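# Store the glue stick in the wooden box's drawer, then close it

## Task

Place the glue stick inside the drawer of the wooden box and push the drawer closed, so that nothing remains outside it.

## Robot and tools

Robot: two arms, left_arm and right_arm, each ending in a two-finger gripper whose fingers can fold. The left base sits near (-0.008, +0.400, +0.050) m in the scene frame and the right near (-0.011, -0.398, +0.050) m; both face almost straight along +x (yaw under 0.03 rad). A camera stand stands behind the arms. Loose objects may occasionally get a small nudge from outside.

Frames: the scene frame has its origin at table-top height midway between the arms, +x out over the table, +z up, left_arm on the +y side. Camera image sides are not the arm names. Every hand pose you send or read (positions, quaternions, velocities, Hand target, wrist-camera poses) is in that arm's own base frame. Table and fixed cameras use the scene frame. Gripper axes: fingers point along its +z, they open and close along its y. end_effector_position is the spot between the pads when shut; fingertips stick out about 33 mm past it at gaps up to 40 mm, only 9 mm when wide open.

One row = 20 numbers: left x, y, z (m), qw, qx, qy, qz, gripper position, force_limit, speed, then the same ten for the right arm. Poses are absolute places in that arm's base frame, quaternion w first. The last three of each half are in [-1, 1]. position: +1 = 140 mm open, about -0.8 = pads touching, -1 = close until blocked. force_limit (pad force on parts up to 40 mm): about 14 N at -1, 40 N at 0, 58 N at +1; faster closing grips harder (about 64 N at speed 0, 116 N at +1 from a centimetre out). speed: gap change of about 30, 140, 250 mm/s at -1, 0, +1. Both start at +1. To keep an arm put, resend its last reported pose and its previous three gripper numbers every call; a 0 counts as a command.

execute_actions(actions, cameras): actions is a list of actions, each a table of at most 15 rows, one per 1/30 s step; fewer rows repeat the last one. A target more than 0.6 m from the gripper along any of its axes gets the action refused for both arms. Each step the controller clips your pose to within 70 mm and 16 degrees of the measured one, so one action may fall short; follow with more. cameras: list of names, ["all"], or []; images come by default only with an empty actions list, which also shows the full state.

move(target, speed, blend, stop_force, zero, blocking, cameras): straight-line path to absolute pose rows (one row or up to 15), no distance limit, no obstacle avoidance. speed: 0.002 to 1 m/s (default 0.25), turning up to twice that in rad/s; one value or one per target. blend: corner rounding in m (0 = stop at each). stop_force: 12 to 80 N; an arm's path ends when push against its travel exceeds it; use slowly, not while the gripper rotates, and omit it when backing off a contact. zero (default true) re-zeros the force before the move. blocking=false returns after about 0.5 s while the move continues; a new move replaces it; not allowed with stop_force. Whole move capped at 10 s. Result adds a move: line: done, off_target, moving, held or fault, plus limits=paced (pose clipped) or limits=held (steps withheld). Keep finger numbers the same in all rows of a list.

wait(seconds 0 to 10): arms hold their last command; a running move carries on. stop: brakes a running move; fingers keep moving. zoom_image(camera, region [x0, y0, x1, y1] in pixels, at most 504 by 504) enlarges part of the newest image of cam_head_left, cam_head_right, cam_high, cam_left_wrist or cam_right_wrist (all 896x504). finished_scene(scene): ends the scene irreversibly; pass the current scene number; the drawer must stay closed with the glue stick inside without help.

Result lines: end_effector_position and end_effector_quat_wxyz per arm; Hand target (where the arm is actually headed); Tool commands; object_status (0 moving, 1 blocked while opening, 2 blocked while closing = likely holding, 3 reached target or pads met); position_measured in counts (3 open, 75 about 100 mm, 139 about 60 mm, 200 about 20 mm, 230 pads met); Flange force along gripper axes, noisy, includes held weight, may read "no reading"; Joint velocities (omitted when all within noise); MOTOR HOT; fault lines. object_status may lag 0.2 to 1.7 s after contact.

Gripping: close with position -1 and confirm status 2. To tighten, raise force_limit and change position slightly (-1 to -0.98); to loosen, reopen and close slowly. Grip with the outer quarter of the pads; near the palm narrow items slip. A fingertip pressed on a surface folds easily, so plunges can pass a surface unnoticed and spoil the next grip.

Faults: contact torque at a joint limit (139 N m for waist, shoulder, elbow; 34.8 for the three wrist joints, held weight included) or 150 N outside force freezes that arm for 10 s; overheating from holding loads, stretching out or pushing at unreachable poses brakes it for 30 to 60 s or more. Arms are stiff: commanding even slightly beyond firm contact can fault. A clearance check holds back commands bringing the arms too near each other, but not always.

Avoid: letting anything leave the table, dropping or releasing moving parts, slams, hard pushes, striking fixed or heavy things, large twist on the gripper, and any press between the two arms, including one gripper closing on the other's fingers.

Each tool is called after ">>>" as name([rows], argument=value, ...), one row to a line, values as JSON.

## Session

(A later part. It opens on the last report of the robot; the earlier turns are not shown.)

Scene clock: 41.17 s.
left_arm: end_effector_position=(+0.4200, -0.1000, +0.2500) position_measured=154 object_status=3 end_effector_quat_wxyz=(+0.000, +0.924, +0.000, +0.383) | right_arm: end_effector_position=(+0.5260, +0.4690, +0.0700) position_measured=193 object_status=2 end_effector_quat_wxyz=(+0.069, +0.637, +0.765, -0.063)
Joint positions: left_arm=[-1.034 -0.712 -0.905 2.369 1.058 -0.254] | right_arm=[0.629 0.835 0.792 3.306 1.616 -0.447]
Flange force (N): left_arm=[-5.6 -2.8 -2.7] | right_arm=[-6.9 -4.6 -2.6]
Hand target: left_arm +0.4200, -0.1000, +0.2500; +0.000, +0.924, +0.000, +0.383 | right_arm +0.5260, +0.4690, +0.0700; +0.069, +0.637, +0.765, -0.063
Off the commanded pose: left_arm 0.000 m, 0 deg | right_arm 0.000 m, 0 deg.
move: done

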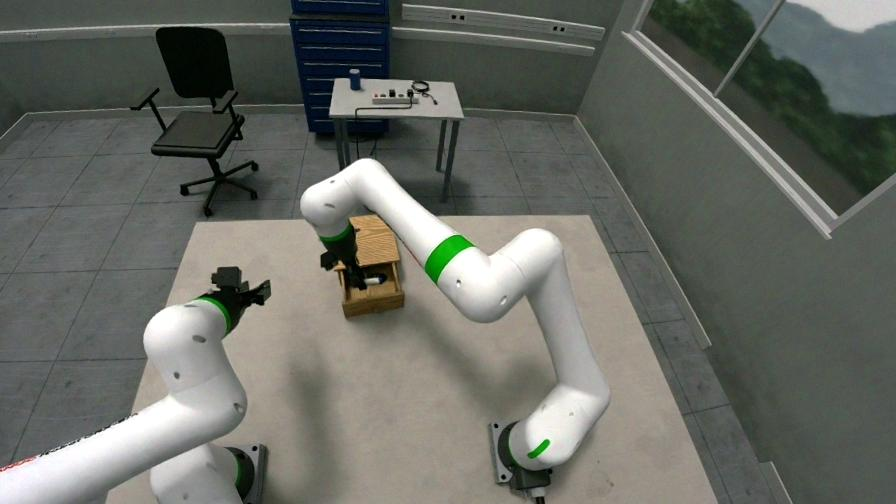

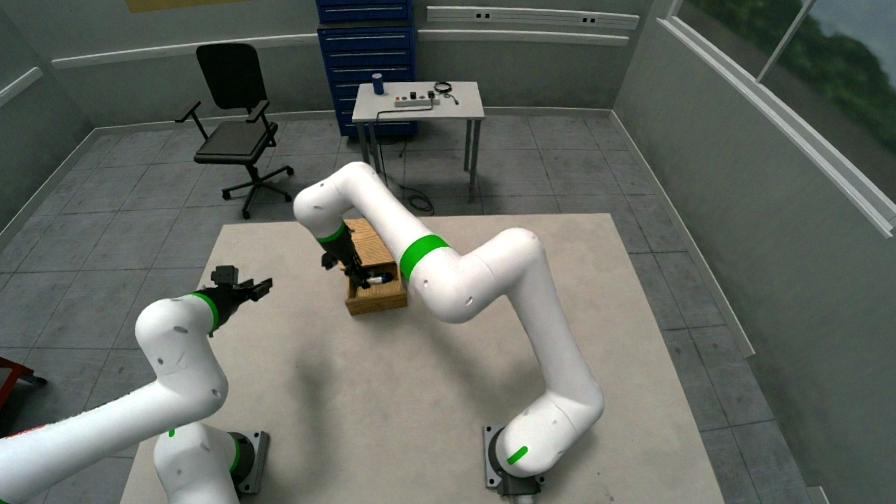

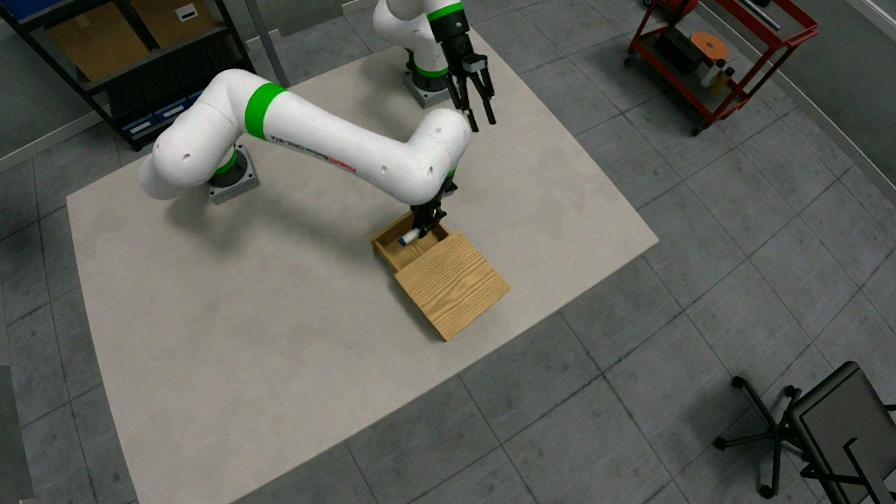

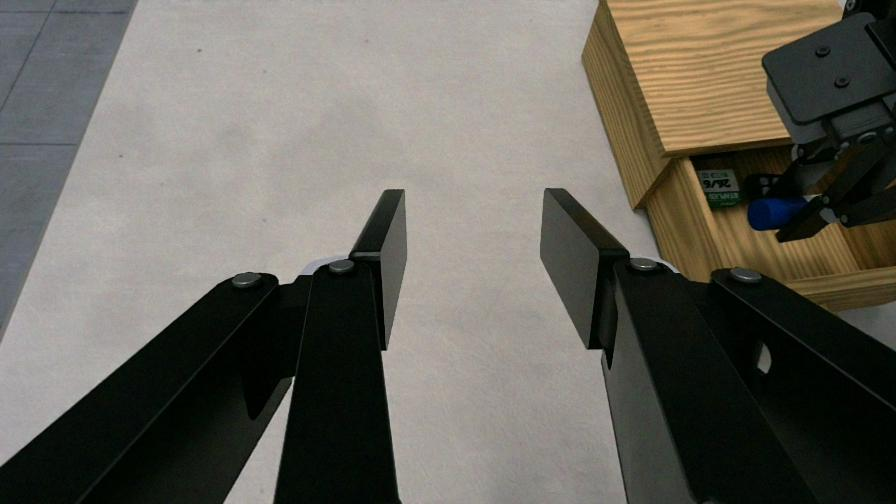

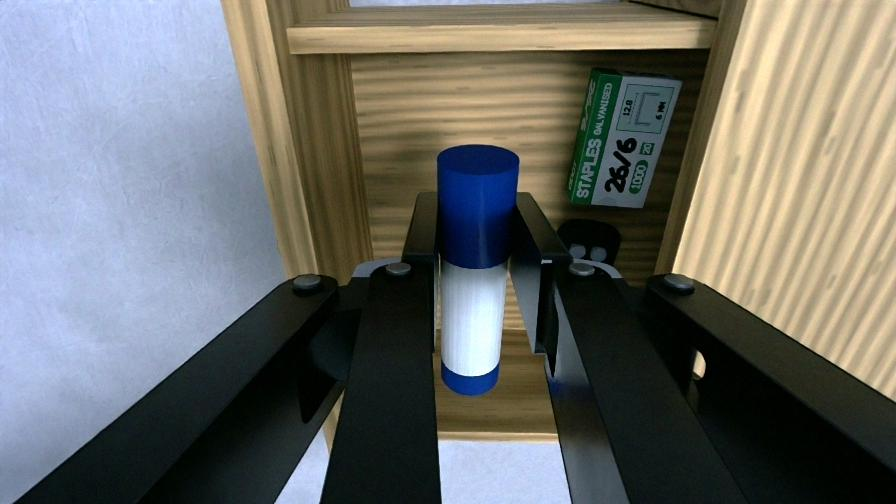

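>>> move([
  [0.42,-0.1,0.25,0,0.924,0,0.383,-0.2,-0.1,-1,0.526,0.469,0.025,0.069,0.637,0.765,-0.063,-1,-0.1,-1],
  [0.42,-0.1,0.25,0,0.924,0,0.383,-0.2,-0.1,-1,0.526,0.469,0.0,0.069,0.637,0.765,-0.063,-1,-0.1,-1],
], speed=[0.06,0.015], stop_force=12, cameras=["all"])

>>> zoom_image(camera="cam_high", region=[340, 130, 520, 310])

Scene clock: 44.73 s.
left_arm: end_effector_position=(+0.4200, -0.1000, +0.2500) position_measured=154 object_status=3 end_effector_quat_wxyz=(+0.000, +0.924, +0.000, +0.383) | right_arm: end_effector_position=(+0.5260, +0.4690, +0.0000) position_measured=193 object_status=2 end_effector_quat_wxyz=(+0.069, +0.637, +0.765, -0.063)
Joint positions: left_arm=[-1.034 -0.712 -0.905 2.369 1.058 -0.254] | right_arm=[0.629 0.871 0.689 3.307 1.48 -0.47]
Flange force (N): left_arm=[-6.1 -3.1 -2.8] | right_arm=[-8.8 -5.5 -13.9]
Hand target: left_arm +0.4200, -0.1000, +0.2500; +0.000, +0.924, +0.000, +0.383 | right_arm +0.5260, +0.4690, +0.0000; +0.069, +0.637, +0.765, -0.063
Off the commanded pose: left_arm 0.000 m, 0 deg | right_arm 0.000 m, 0 deg.
move: done

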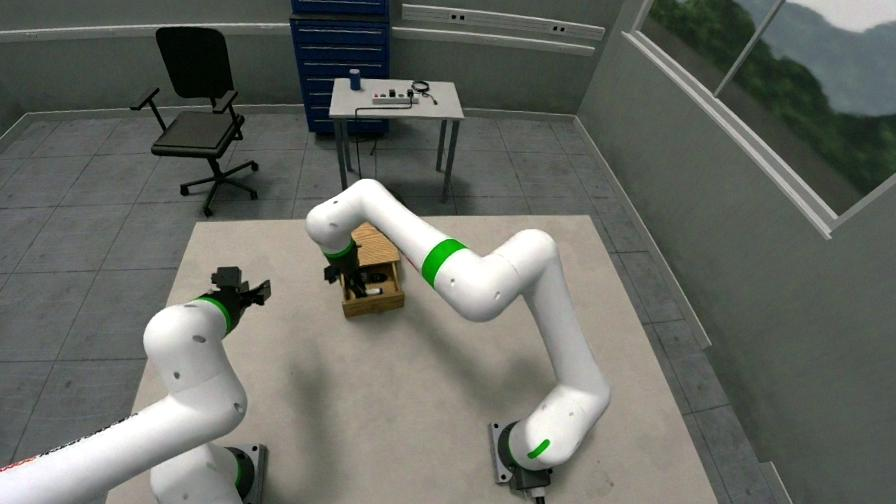

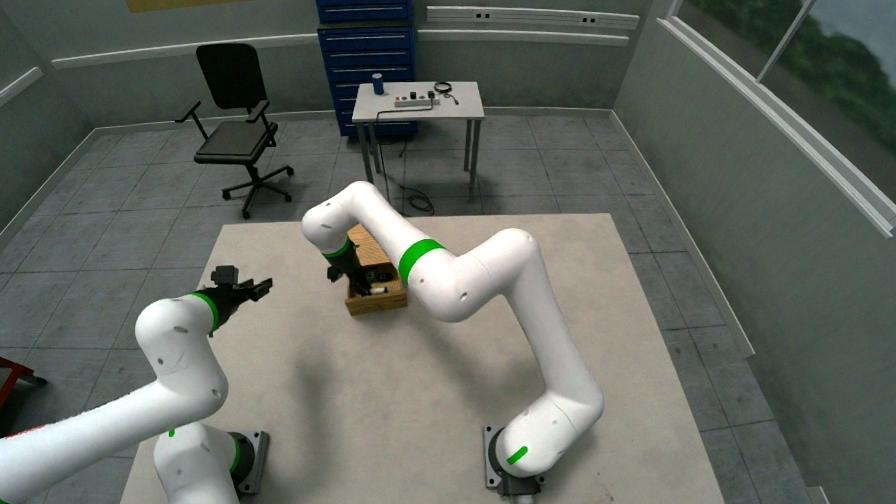

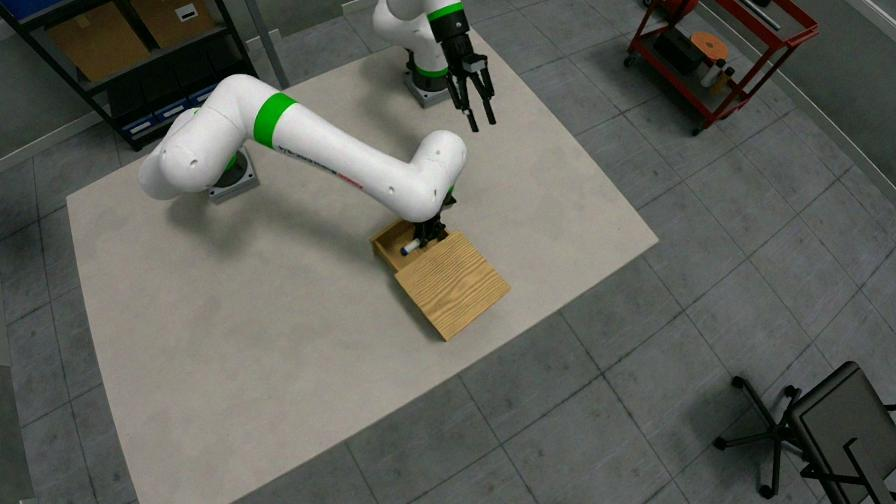

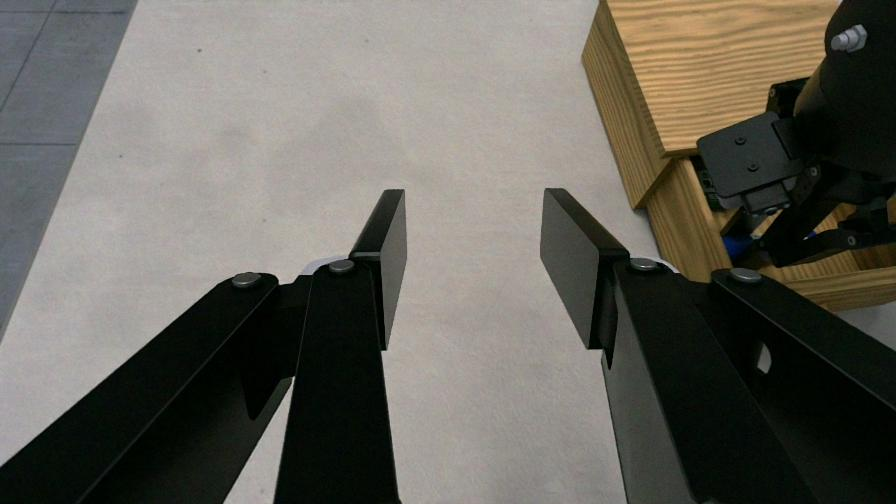

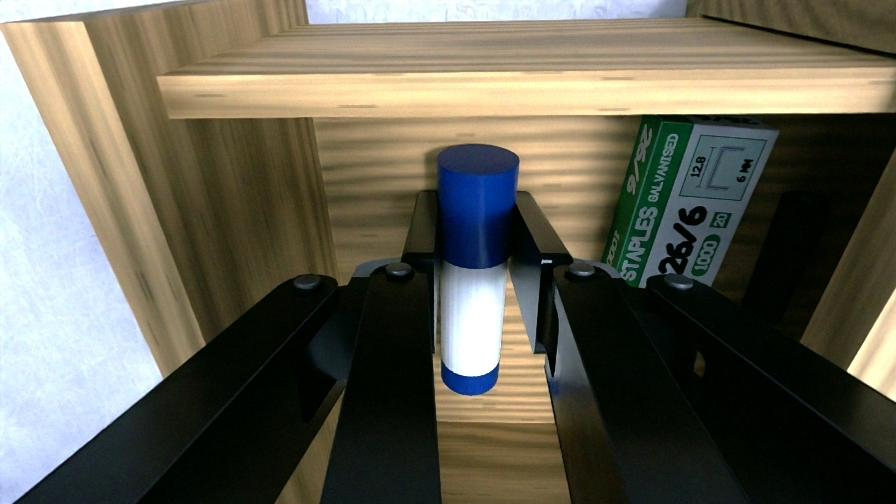

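Scaled by 2.800 from the camera's 896x504 image, which has a finer 1280x720 frame.

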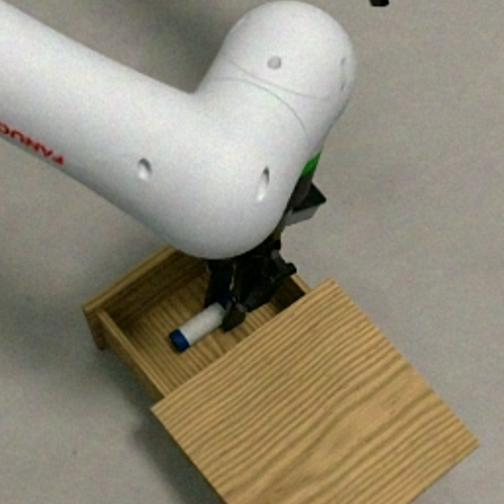

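>>> move(target=[0.42,-0.1,0.25,0,0.924,0,0.383,-0.2,-0.1,-1,0.526,0.469,-0.006,0.069,0.637,0.765,-0.063,-1,-0.1,-1], speed=0.006, stop_force=14, zero=false)

Scene clock: 45.70 s.
left_arm: end_effector_position=(+0.4200, -0.1000, +0.2500) position_measured=154 object_status=3 end_effector_quat_wxyz=(+0.000, +0.924, +0.000, +0.383) | right_arm: end_effector_position=(+0.5260, +0.4690, -0.0015) position_measured=193 object_status=2 end_effector_quat_wxyz=(+0.069, +0.637, +0.765, -0.063)
Joint positions: left_arm=[-1.034 -0.712 -0.905 2.369 1.058 -0.254] | right_arm=[0.629 0.872 0.687 3.307 1.477 -0.47]
Flange force (N): left_arm=[-5.8 -3.3 -2.4] | right_arm=[-11.9 -9.6 -21.5]
Hand target: left_arm +0.4200, -0.1000, +0.2500; +0.000, +0.924, +0.000, +0.383 | right_arm +0.5260, +0.4690, -0.0015; +0.069, +0.637, +0.765, -0.063
Off the commanded pose: left_arm 0.000 m, 0 deg | right_arm 0.005 m, 0 deg.
move: contact (right_arm)

>>> move(target=[0.42,-0.1,0.25,0,0.924,0,0.383,-0.2,-0.1,-1,0.526,0.469,0.0005,0.069,0.637,0.765,-0.063,-0.4,-0.1,-1], speed=0.02, cameras=["cam_right_wrist","cam_high"])

Scene clock: 46.53 s.
left_arm: end_effector_position=(+0.4200, -0.1000, +0.2500) position_measured=154 object_status=3 end_effector_quat_wxyz=(+0.000, +0.924, +0.000, +0.383) | right_arm: end_effector_position=(+0.5260, +0.4690, +0.0005) position_measured=179 object_status=3 end_effector_quat_wxyz=(+0.069, +0.637, +0.765, -0.063)
Joint positions: left_arm=[-1.034 -0.712 -0.905 2.369 1.058 -0.254] | right_arm=[0.629 0.871 0.69 3.307 1.48 -0.469]
Flange force (N): left_arm=[-5.5 -2.9 -2.6] | right_arm=[-5.6 -3.7 -4.1]
Hand target: left_arm +0.4200, -0.1000, +0.2500; +0.000, +0.924, +0.000, +0.383 | right_arm +0.5260, +0.4690, +0.0005; +0.069, +0.637, +0.765, -0.063
Off the commanded pose: left_arm 0.000 m, 0 deg | right_arm 0.000 m, 0 deg.
move: done
Images, in order (width x height): cam_high 896x504, cam_right_wrist 896x504.

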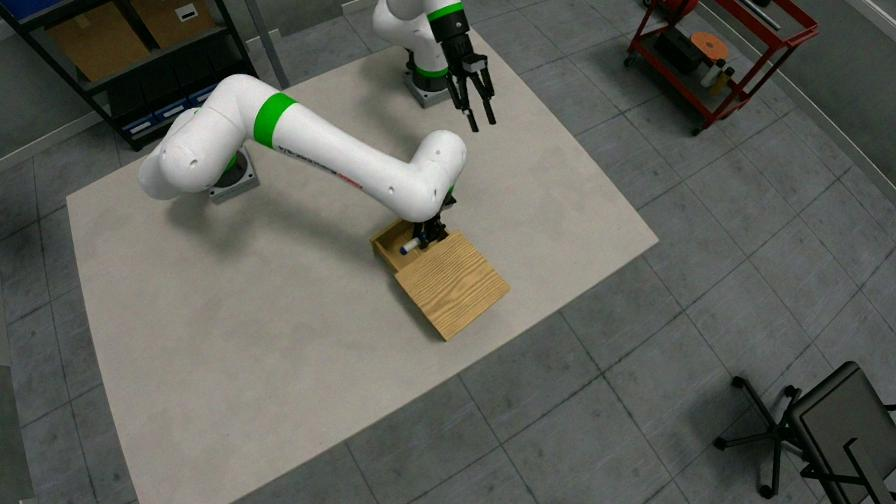

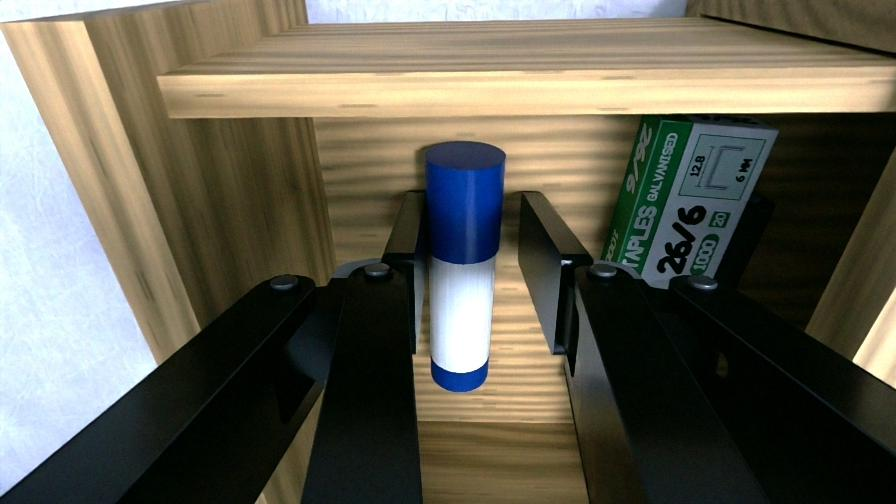

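>>> move([
  [0.42,-0.1,0.25,0,0.924,0,0.383,-0.2,-0.1,-1,0.5225,0.4684,0.012,0.069,0.637,0.765,-0.063,-0.4,-0.1,-1],
  [0.42,-0.1,0.25,0,0.924,0,0.383,-0.2,-0.1,-1,0.5225,0.4684,0.14,0.069,0.637,0.765,-0.063,-0.4,-0.1,-1],
  [0.36,-0.28,0.15,-0.035,0.8176,0.05,0.5725,-1,-0.1,-0.5,0.50,0.20,0.22,0.069,0.637,0.765,-0.063,-0.4,-0.1,-1],
], speed=[0.03,0.15,0.3], blend=[0.005,0.03,0], cameras=["all"])

>>> zoom_image(camera="cam_head_left", region=[310, 200, 450, 320])

Scene clock: 50.53 s.
left_arm: end_effector_position=(+0.3600, -0.2800, +0.1500) position_measured=232 object_status=0 end_effector_quat_wxyz=(-0.035, +0.818, +0.050, +0.573) | right_arm: end_effector_position=(+0.5000, +0.2000, +0.2200) position_measured=179 object_status=3 end_effector_quat_wxyz=(+0.065, +0.637, +0.765, -0.060)
Joint positions: left_arm=[-1.606 0.024 -1.063 1.873 1.334 1.079] | right_arm=[0.259 0.277 0.31 3.318 1.626 -0.069]
Flange force (N): left_arm=[4.0 -6.2 0.1] | right_arm=[-4.3 -3.4 -3.4]
Hand target: left_arm +0.3600, -0.2800, +0.1500; -0.035, +0.818, +0.050, +0.573 | right_arm +0.5000, +0.2000, +0.2200; +0.065, +0.637, +0.765, -0.060
Off the commanded pose: left_arm 0.000 m, 0 deg | right_arm 0.000 m, 1 deg.
joint sent to its limit (right arm) — joint 4 (forearm roll), upper limit. The joint targets still meet the commanded pose.
move: done

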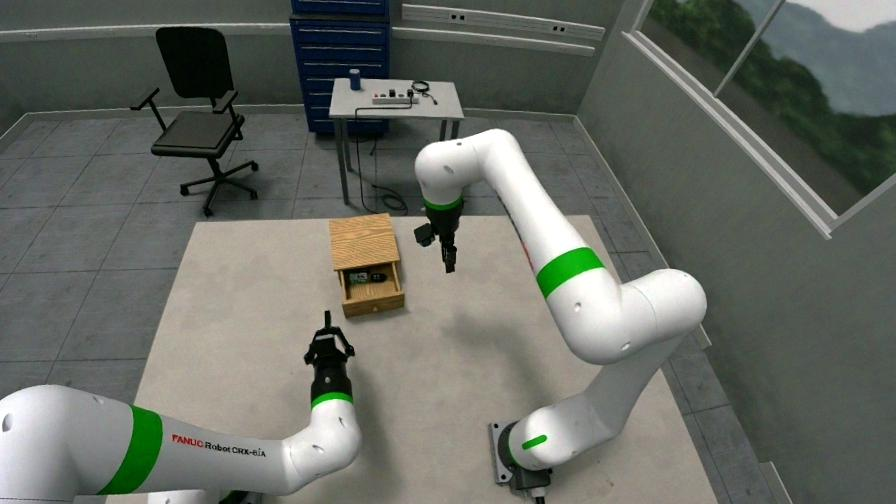

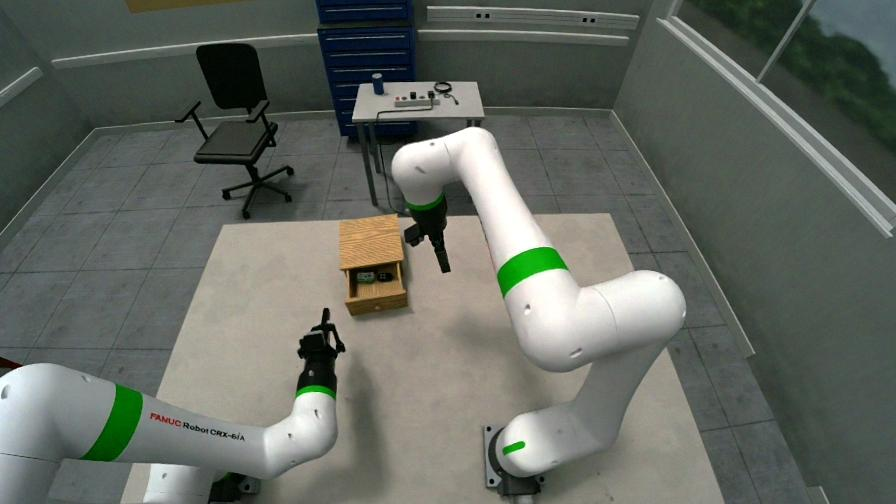

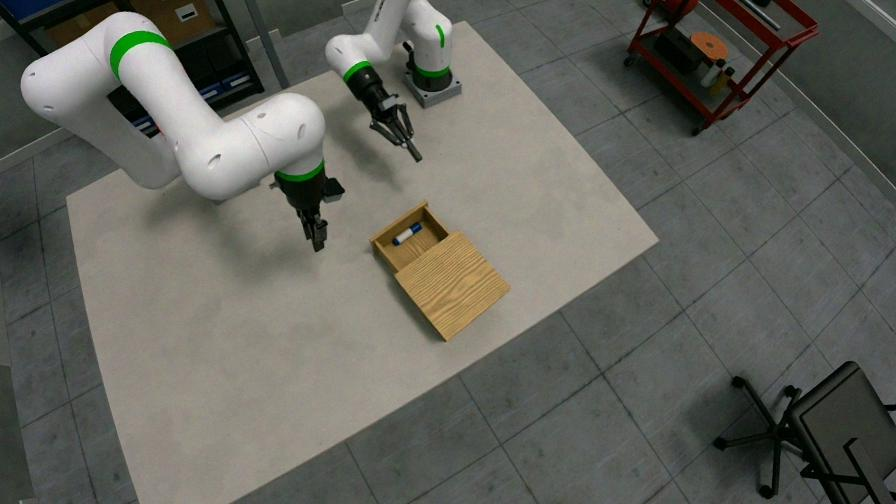

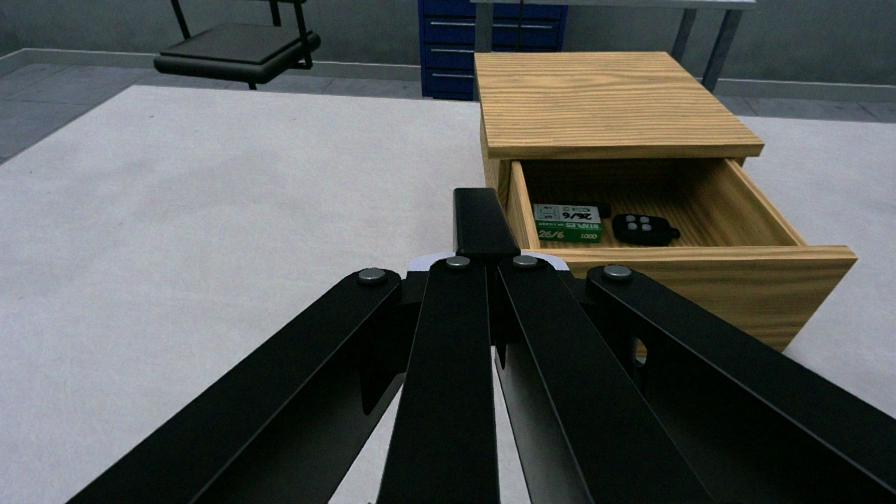

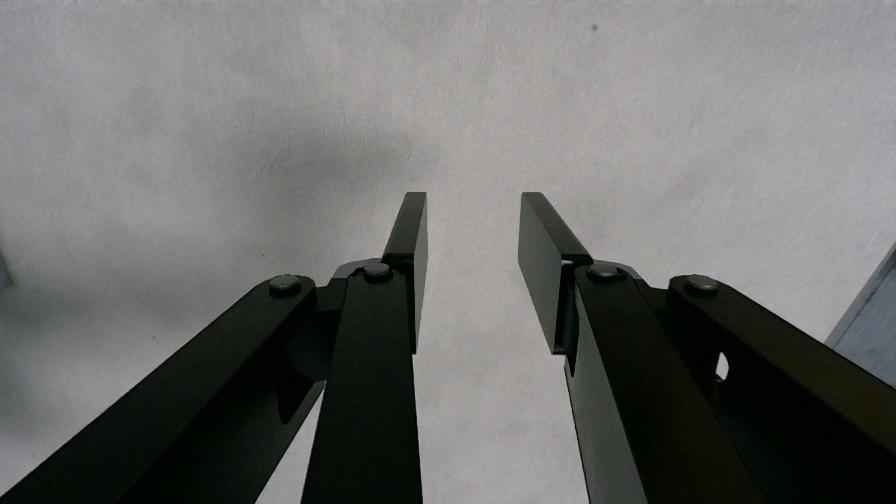

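Scaled by 3.600 from the camera's 896x504 image, which has a finer 1280x720 frame.

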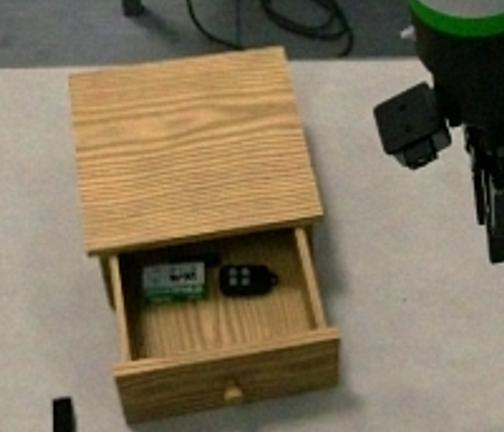

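>>> move(target=[0.3684,-0.418,0.014,-0.035,0.8176,0.05,0.5725,-1,-0.1,-0.5,0.50,0.20,0.22,0.065,0.637,0.765,-0.06,-0.4,-0.1,-1], speed=0.25, cameras=["cam_left_wrist"])

Scene clock: 53.07 s.
left_arm: end_effector_position=(+0.3684, -0.4180, +0.0140) position_measured=232 object_status=3 end_effector_quat_wxyz=(-0.035, +0.818, +0.050, +0.573) | right_arm: end_effector_position=(+0.5000, +0.2000, +0.2200) position_measured=179 object_status=3 end_effector_quat_wxyz=(+0.065, +0.637, +0.765, -0.060)
Joint positions: left_arm=[-1.543 0.603 -0.726 1.748 1.255 1.317] | right_arm=[0.258 0.277 0.31 3.318 1.626 -0.068]
Flange force (N): left_arm=[7.2 -7.8 -1.0] | right_arm=[-4.1 -2.8 -3.4]
Hand target: left_arm +0.3684, -0.4180, +0.0140; -0.035, +0.818, +0.050, +0.573 | right_arm +0.5000, +0.2000, +0.2200; +0.065, +0.637, +0.765, -0.060
Off the commanded pose: left_arm 0.000 m, 0 deg | right_arm 0.000 m, 0 deg.
move: done
Images, in order (width x height): cam_left_wrist 896x504.

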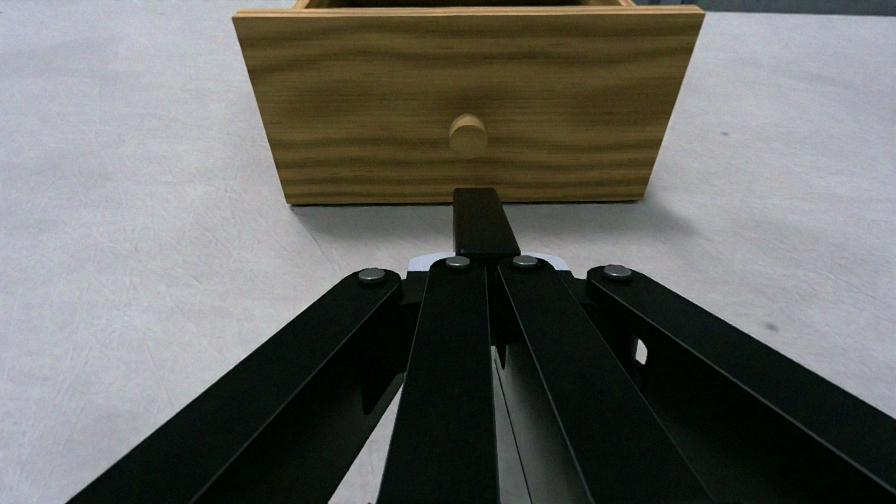

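>>> move([
  [0.4181,-0.4119,0.014,-0.035,0.8176,0.05,0.5725,-1,-0.1,-0.5,0.50,0.20,0.22,0.065,0.637,0.765,-0.06,-0.4,-0.1,-1],
  [0.438,-0.4095,0.014,-0.035,0.8176,0.05,0.5725,-1,-0.1,-0.5,0.50,0.20,0.22,0.065,0.637,0.765,-0.06,-0.4,-0.1,-1],
  [0.535,-0.3976,0.014,-0.035,0.8176,0.05,0.5725,-1,-0.1,-0.5,0.50,0.20,0.22,0.065,0.637,0.765,-0.06,-0.4,-0.1,-1],
  [0.57,-0.3933,0.014,-0.035,0.8176,0.05,0.5725,-1,-0.1,-0.5,0.50,0.20,0.22,0.065,0.637,0.765,-0.06,-0.4,-0.1,-1],
], speed=[0.12,0.03,0.08,0.015], blend=[0.005,0.005,0.005,0], stop_force=18, cameras=["all"])

>>> zoom_image(camera="cam_high", region=[340, 190, 520, 350])

Scene clock: 58.67 s.
left_arm: end_effector_position=(+0.5700, -0.3933, +0.0140) position_measured=232 object_status=3 end_effector_quat_wxyz=(-0.035, +0.818, +0.050, +0.573) | right_arm: end_effector_position=(+0.5000, +0.2000, +0.2200) position_measured=179 object_status=3 end_effector_quat_wxyz=(+0.065, +0.637, +0.765, -0.060)
Joint positions: left_arm=[-0.981 0.653 -0.618 1.223 1.102 1.271] | right_arm=[0.258 0.277 0.31 3.318 1.626 -0.068]
Flange force (N): left_arm=[1.6 -5.2 -15.2] | right_arm=[-3.9 -2.6 -3.4]
Hand target: left_arm +0.5700, -0.3933, +0.0140; -0.035, +0.818, +0.050, +0.573 | right_arm +0.5000, +0.2000, +0.2200; +0.065, +0.637, +0.765, -0.060
Off the commanded pose: left_arm 0.000 m, 0 deg | right_arm 0.000 m, 0 deg.
move: done

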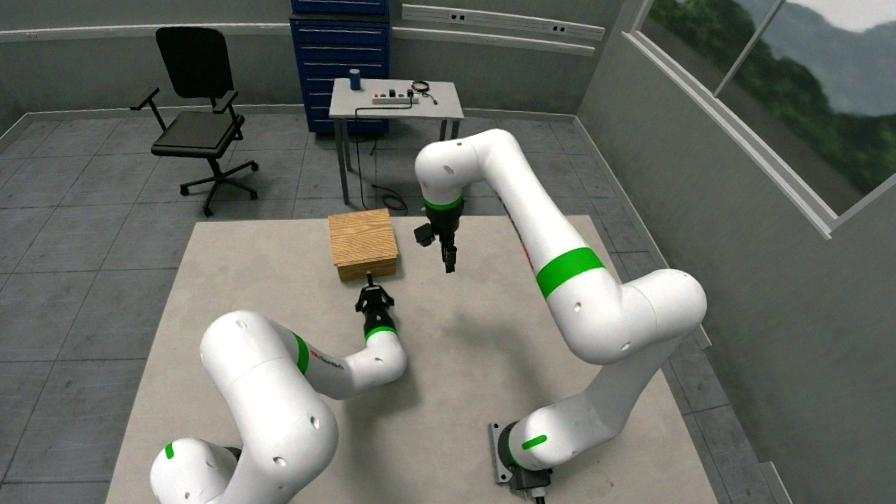

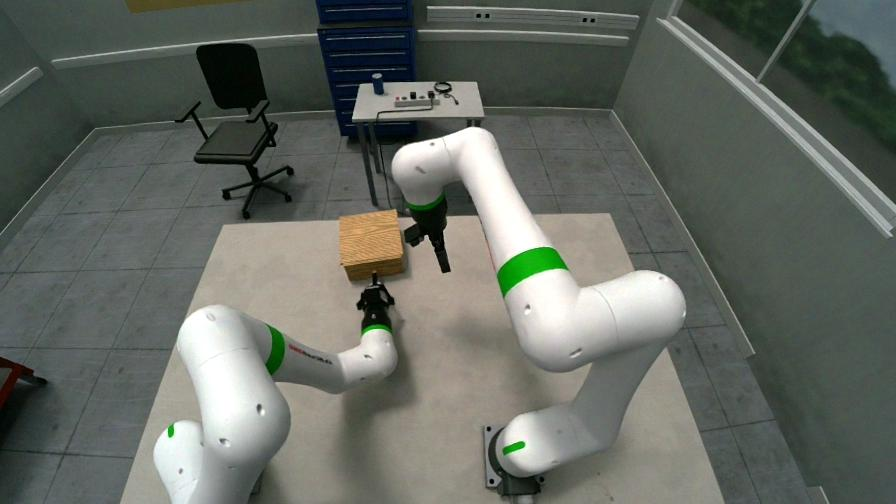

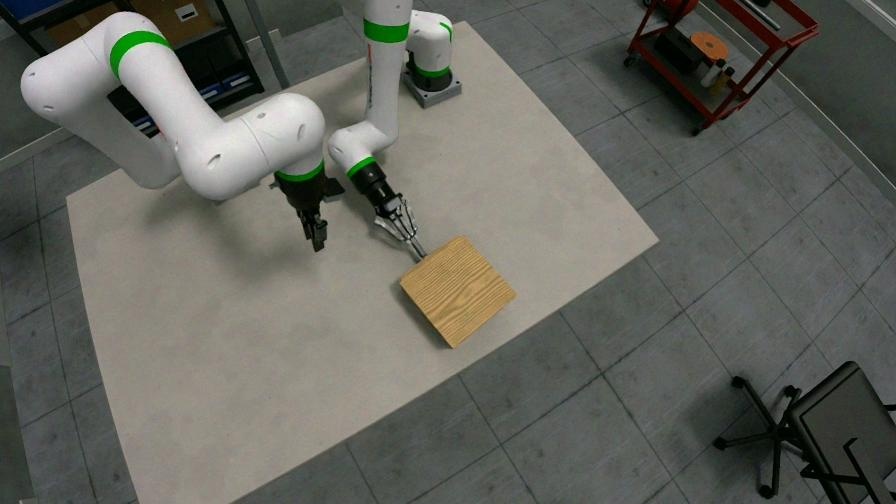

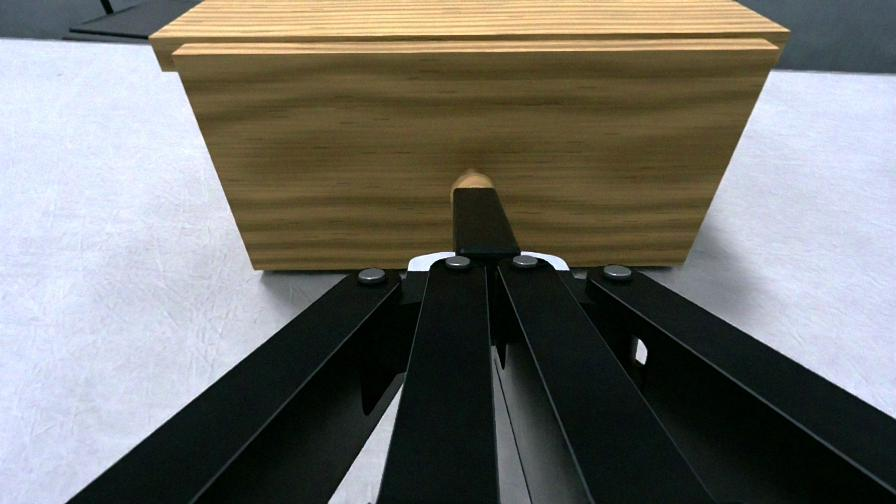

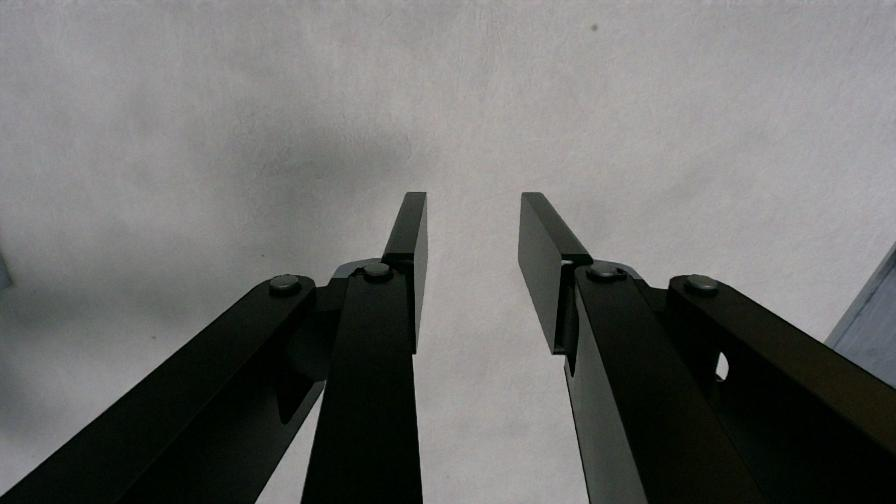

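Scaled by 2.800 from the camera's 896x504 image, which has a finer 1280x720 frame.

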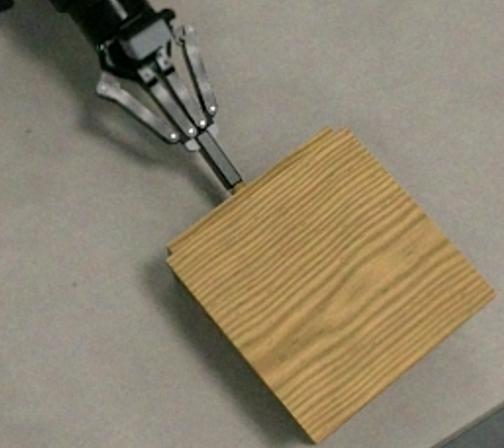

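>>> move(target=[0.5104,-0.4006,0.03,-0.035,0.8176,0.05,0.5725,-1,-0.1,-0.5,0.50,0.20,0.22,0.065,0.637,0.765,-0.06,-0.4,-0.1,-1], speed=0.1, cameras=["cam_left_wrist","cam_head_left","cam_high"])

>>> zoom_image(camera="cam_high", region=[340, 190, 520, 350])

Scene clock: 59.77 s.
left_arm: end_effector_position=(+0.5104, -0.4006, +0.0300) position_measured=232 object_status=3 end_effector_quat_wxyz=(-0.035, +0.818, +0.050, +0.573) | right_arm: end_effector_position=(+0.5000, +0.2000, +0.2200) position_measured=179 object_status=3 end_effector_quat_wxyz=(+0.065, +0.637, +0.765, -0.060)
Joint positions: left_arm=[-1.134 0.589 -0.686 1.374 1.146 1.261] | right_arm=[0.258 0.277 0.31 3.318 1.626 -0.068]
Flange force (N): left_arm=[3.8 -5.3 -2.4] | right_arm=[-4.2 -3.4 -3.4]
Hand target: left_arm +0.5104, -0.4006, +0.0300; -0.035, +0.818, +0.050, +0.573 | right_arm +0.5000, +0.2000, +0.2200; +0.065, +0.637, +0.765, -0.060
Off the commanded pose: left_arm 0.000 m, 0 deg | right_arm 0.000 m, 0 deg.
move: done
Images, in order (width x height): cam_head_left 896x504, cam_high 896x504, cam_left_wrist 896x504.

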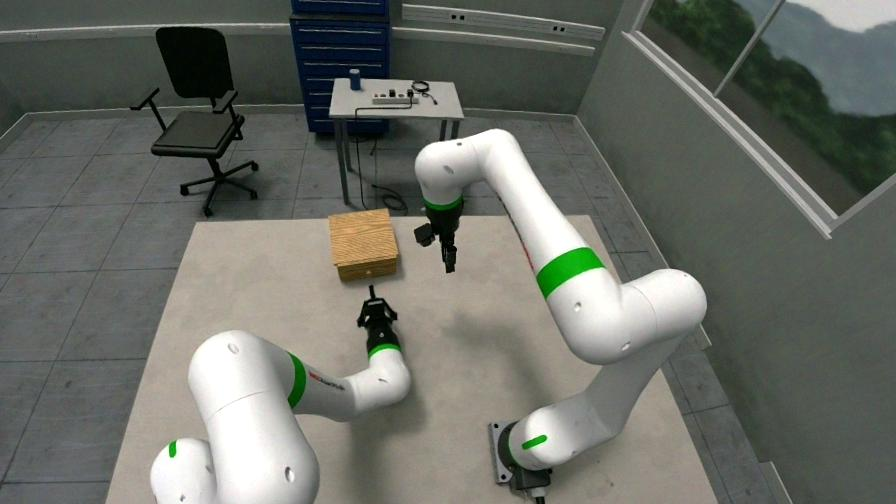

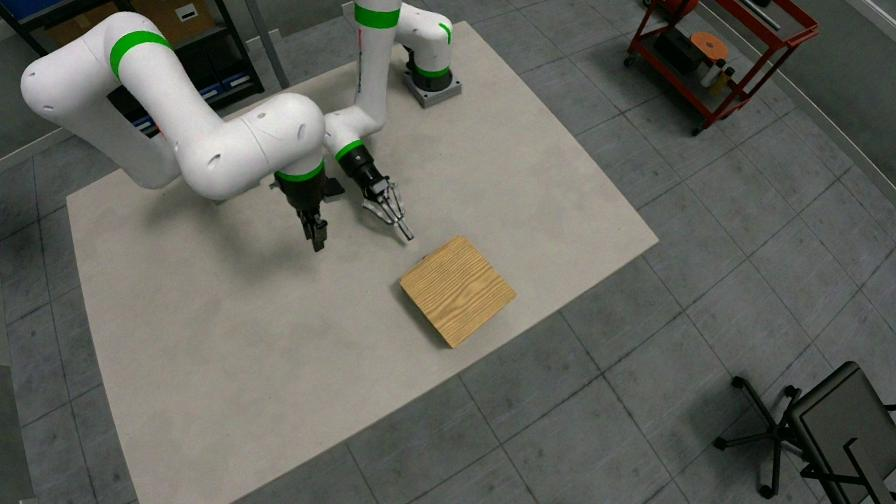

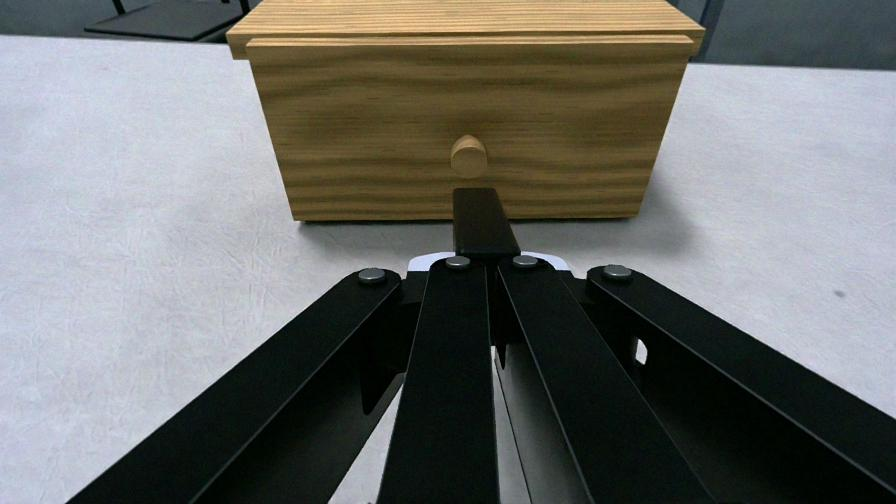

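Scaled by 2.800 from the camera's 896x504 image, which has a finer 1280x720 frame.

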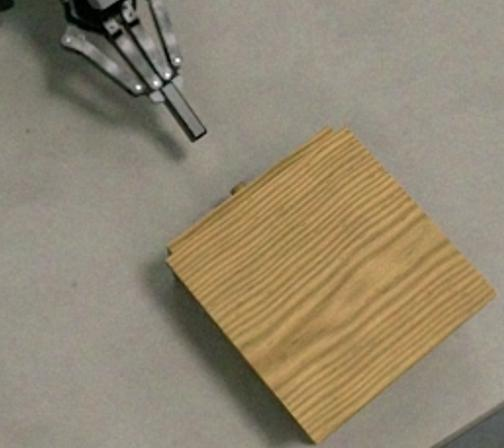

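>>> finished_scene(scene=1)

The scene is finished: the task was done.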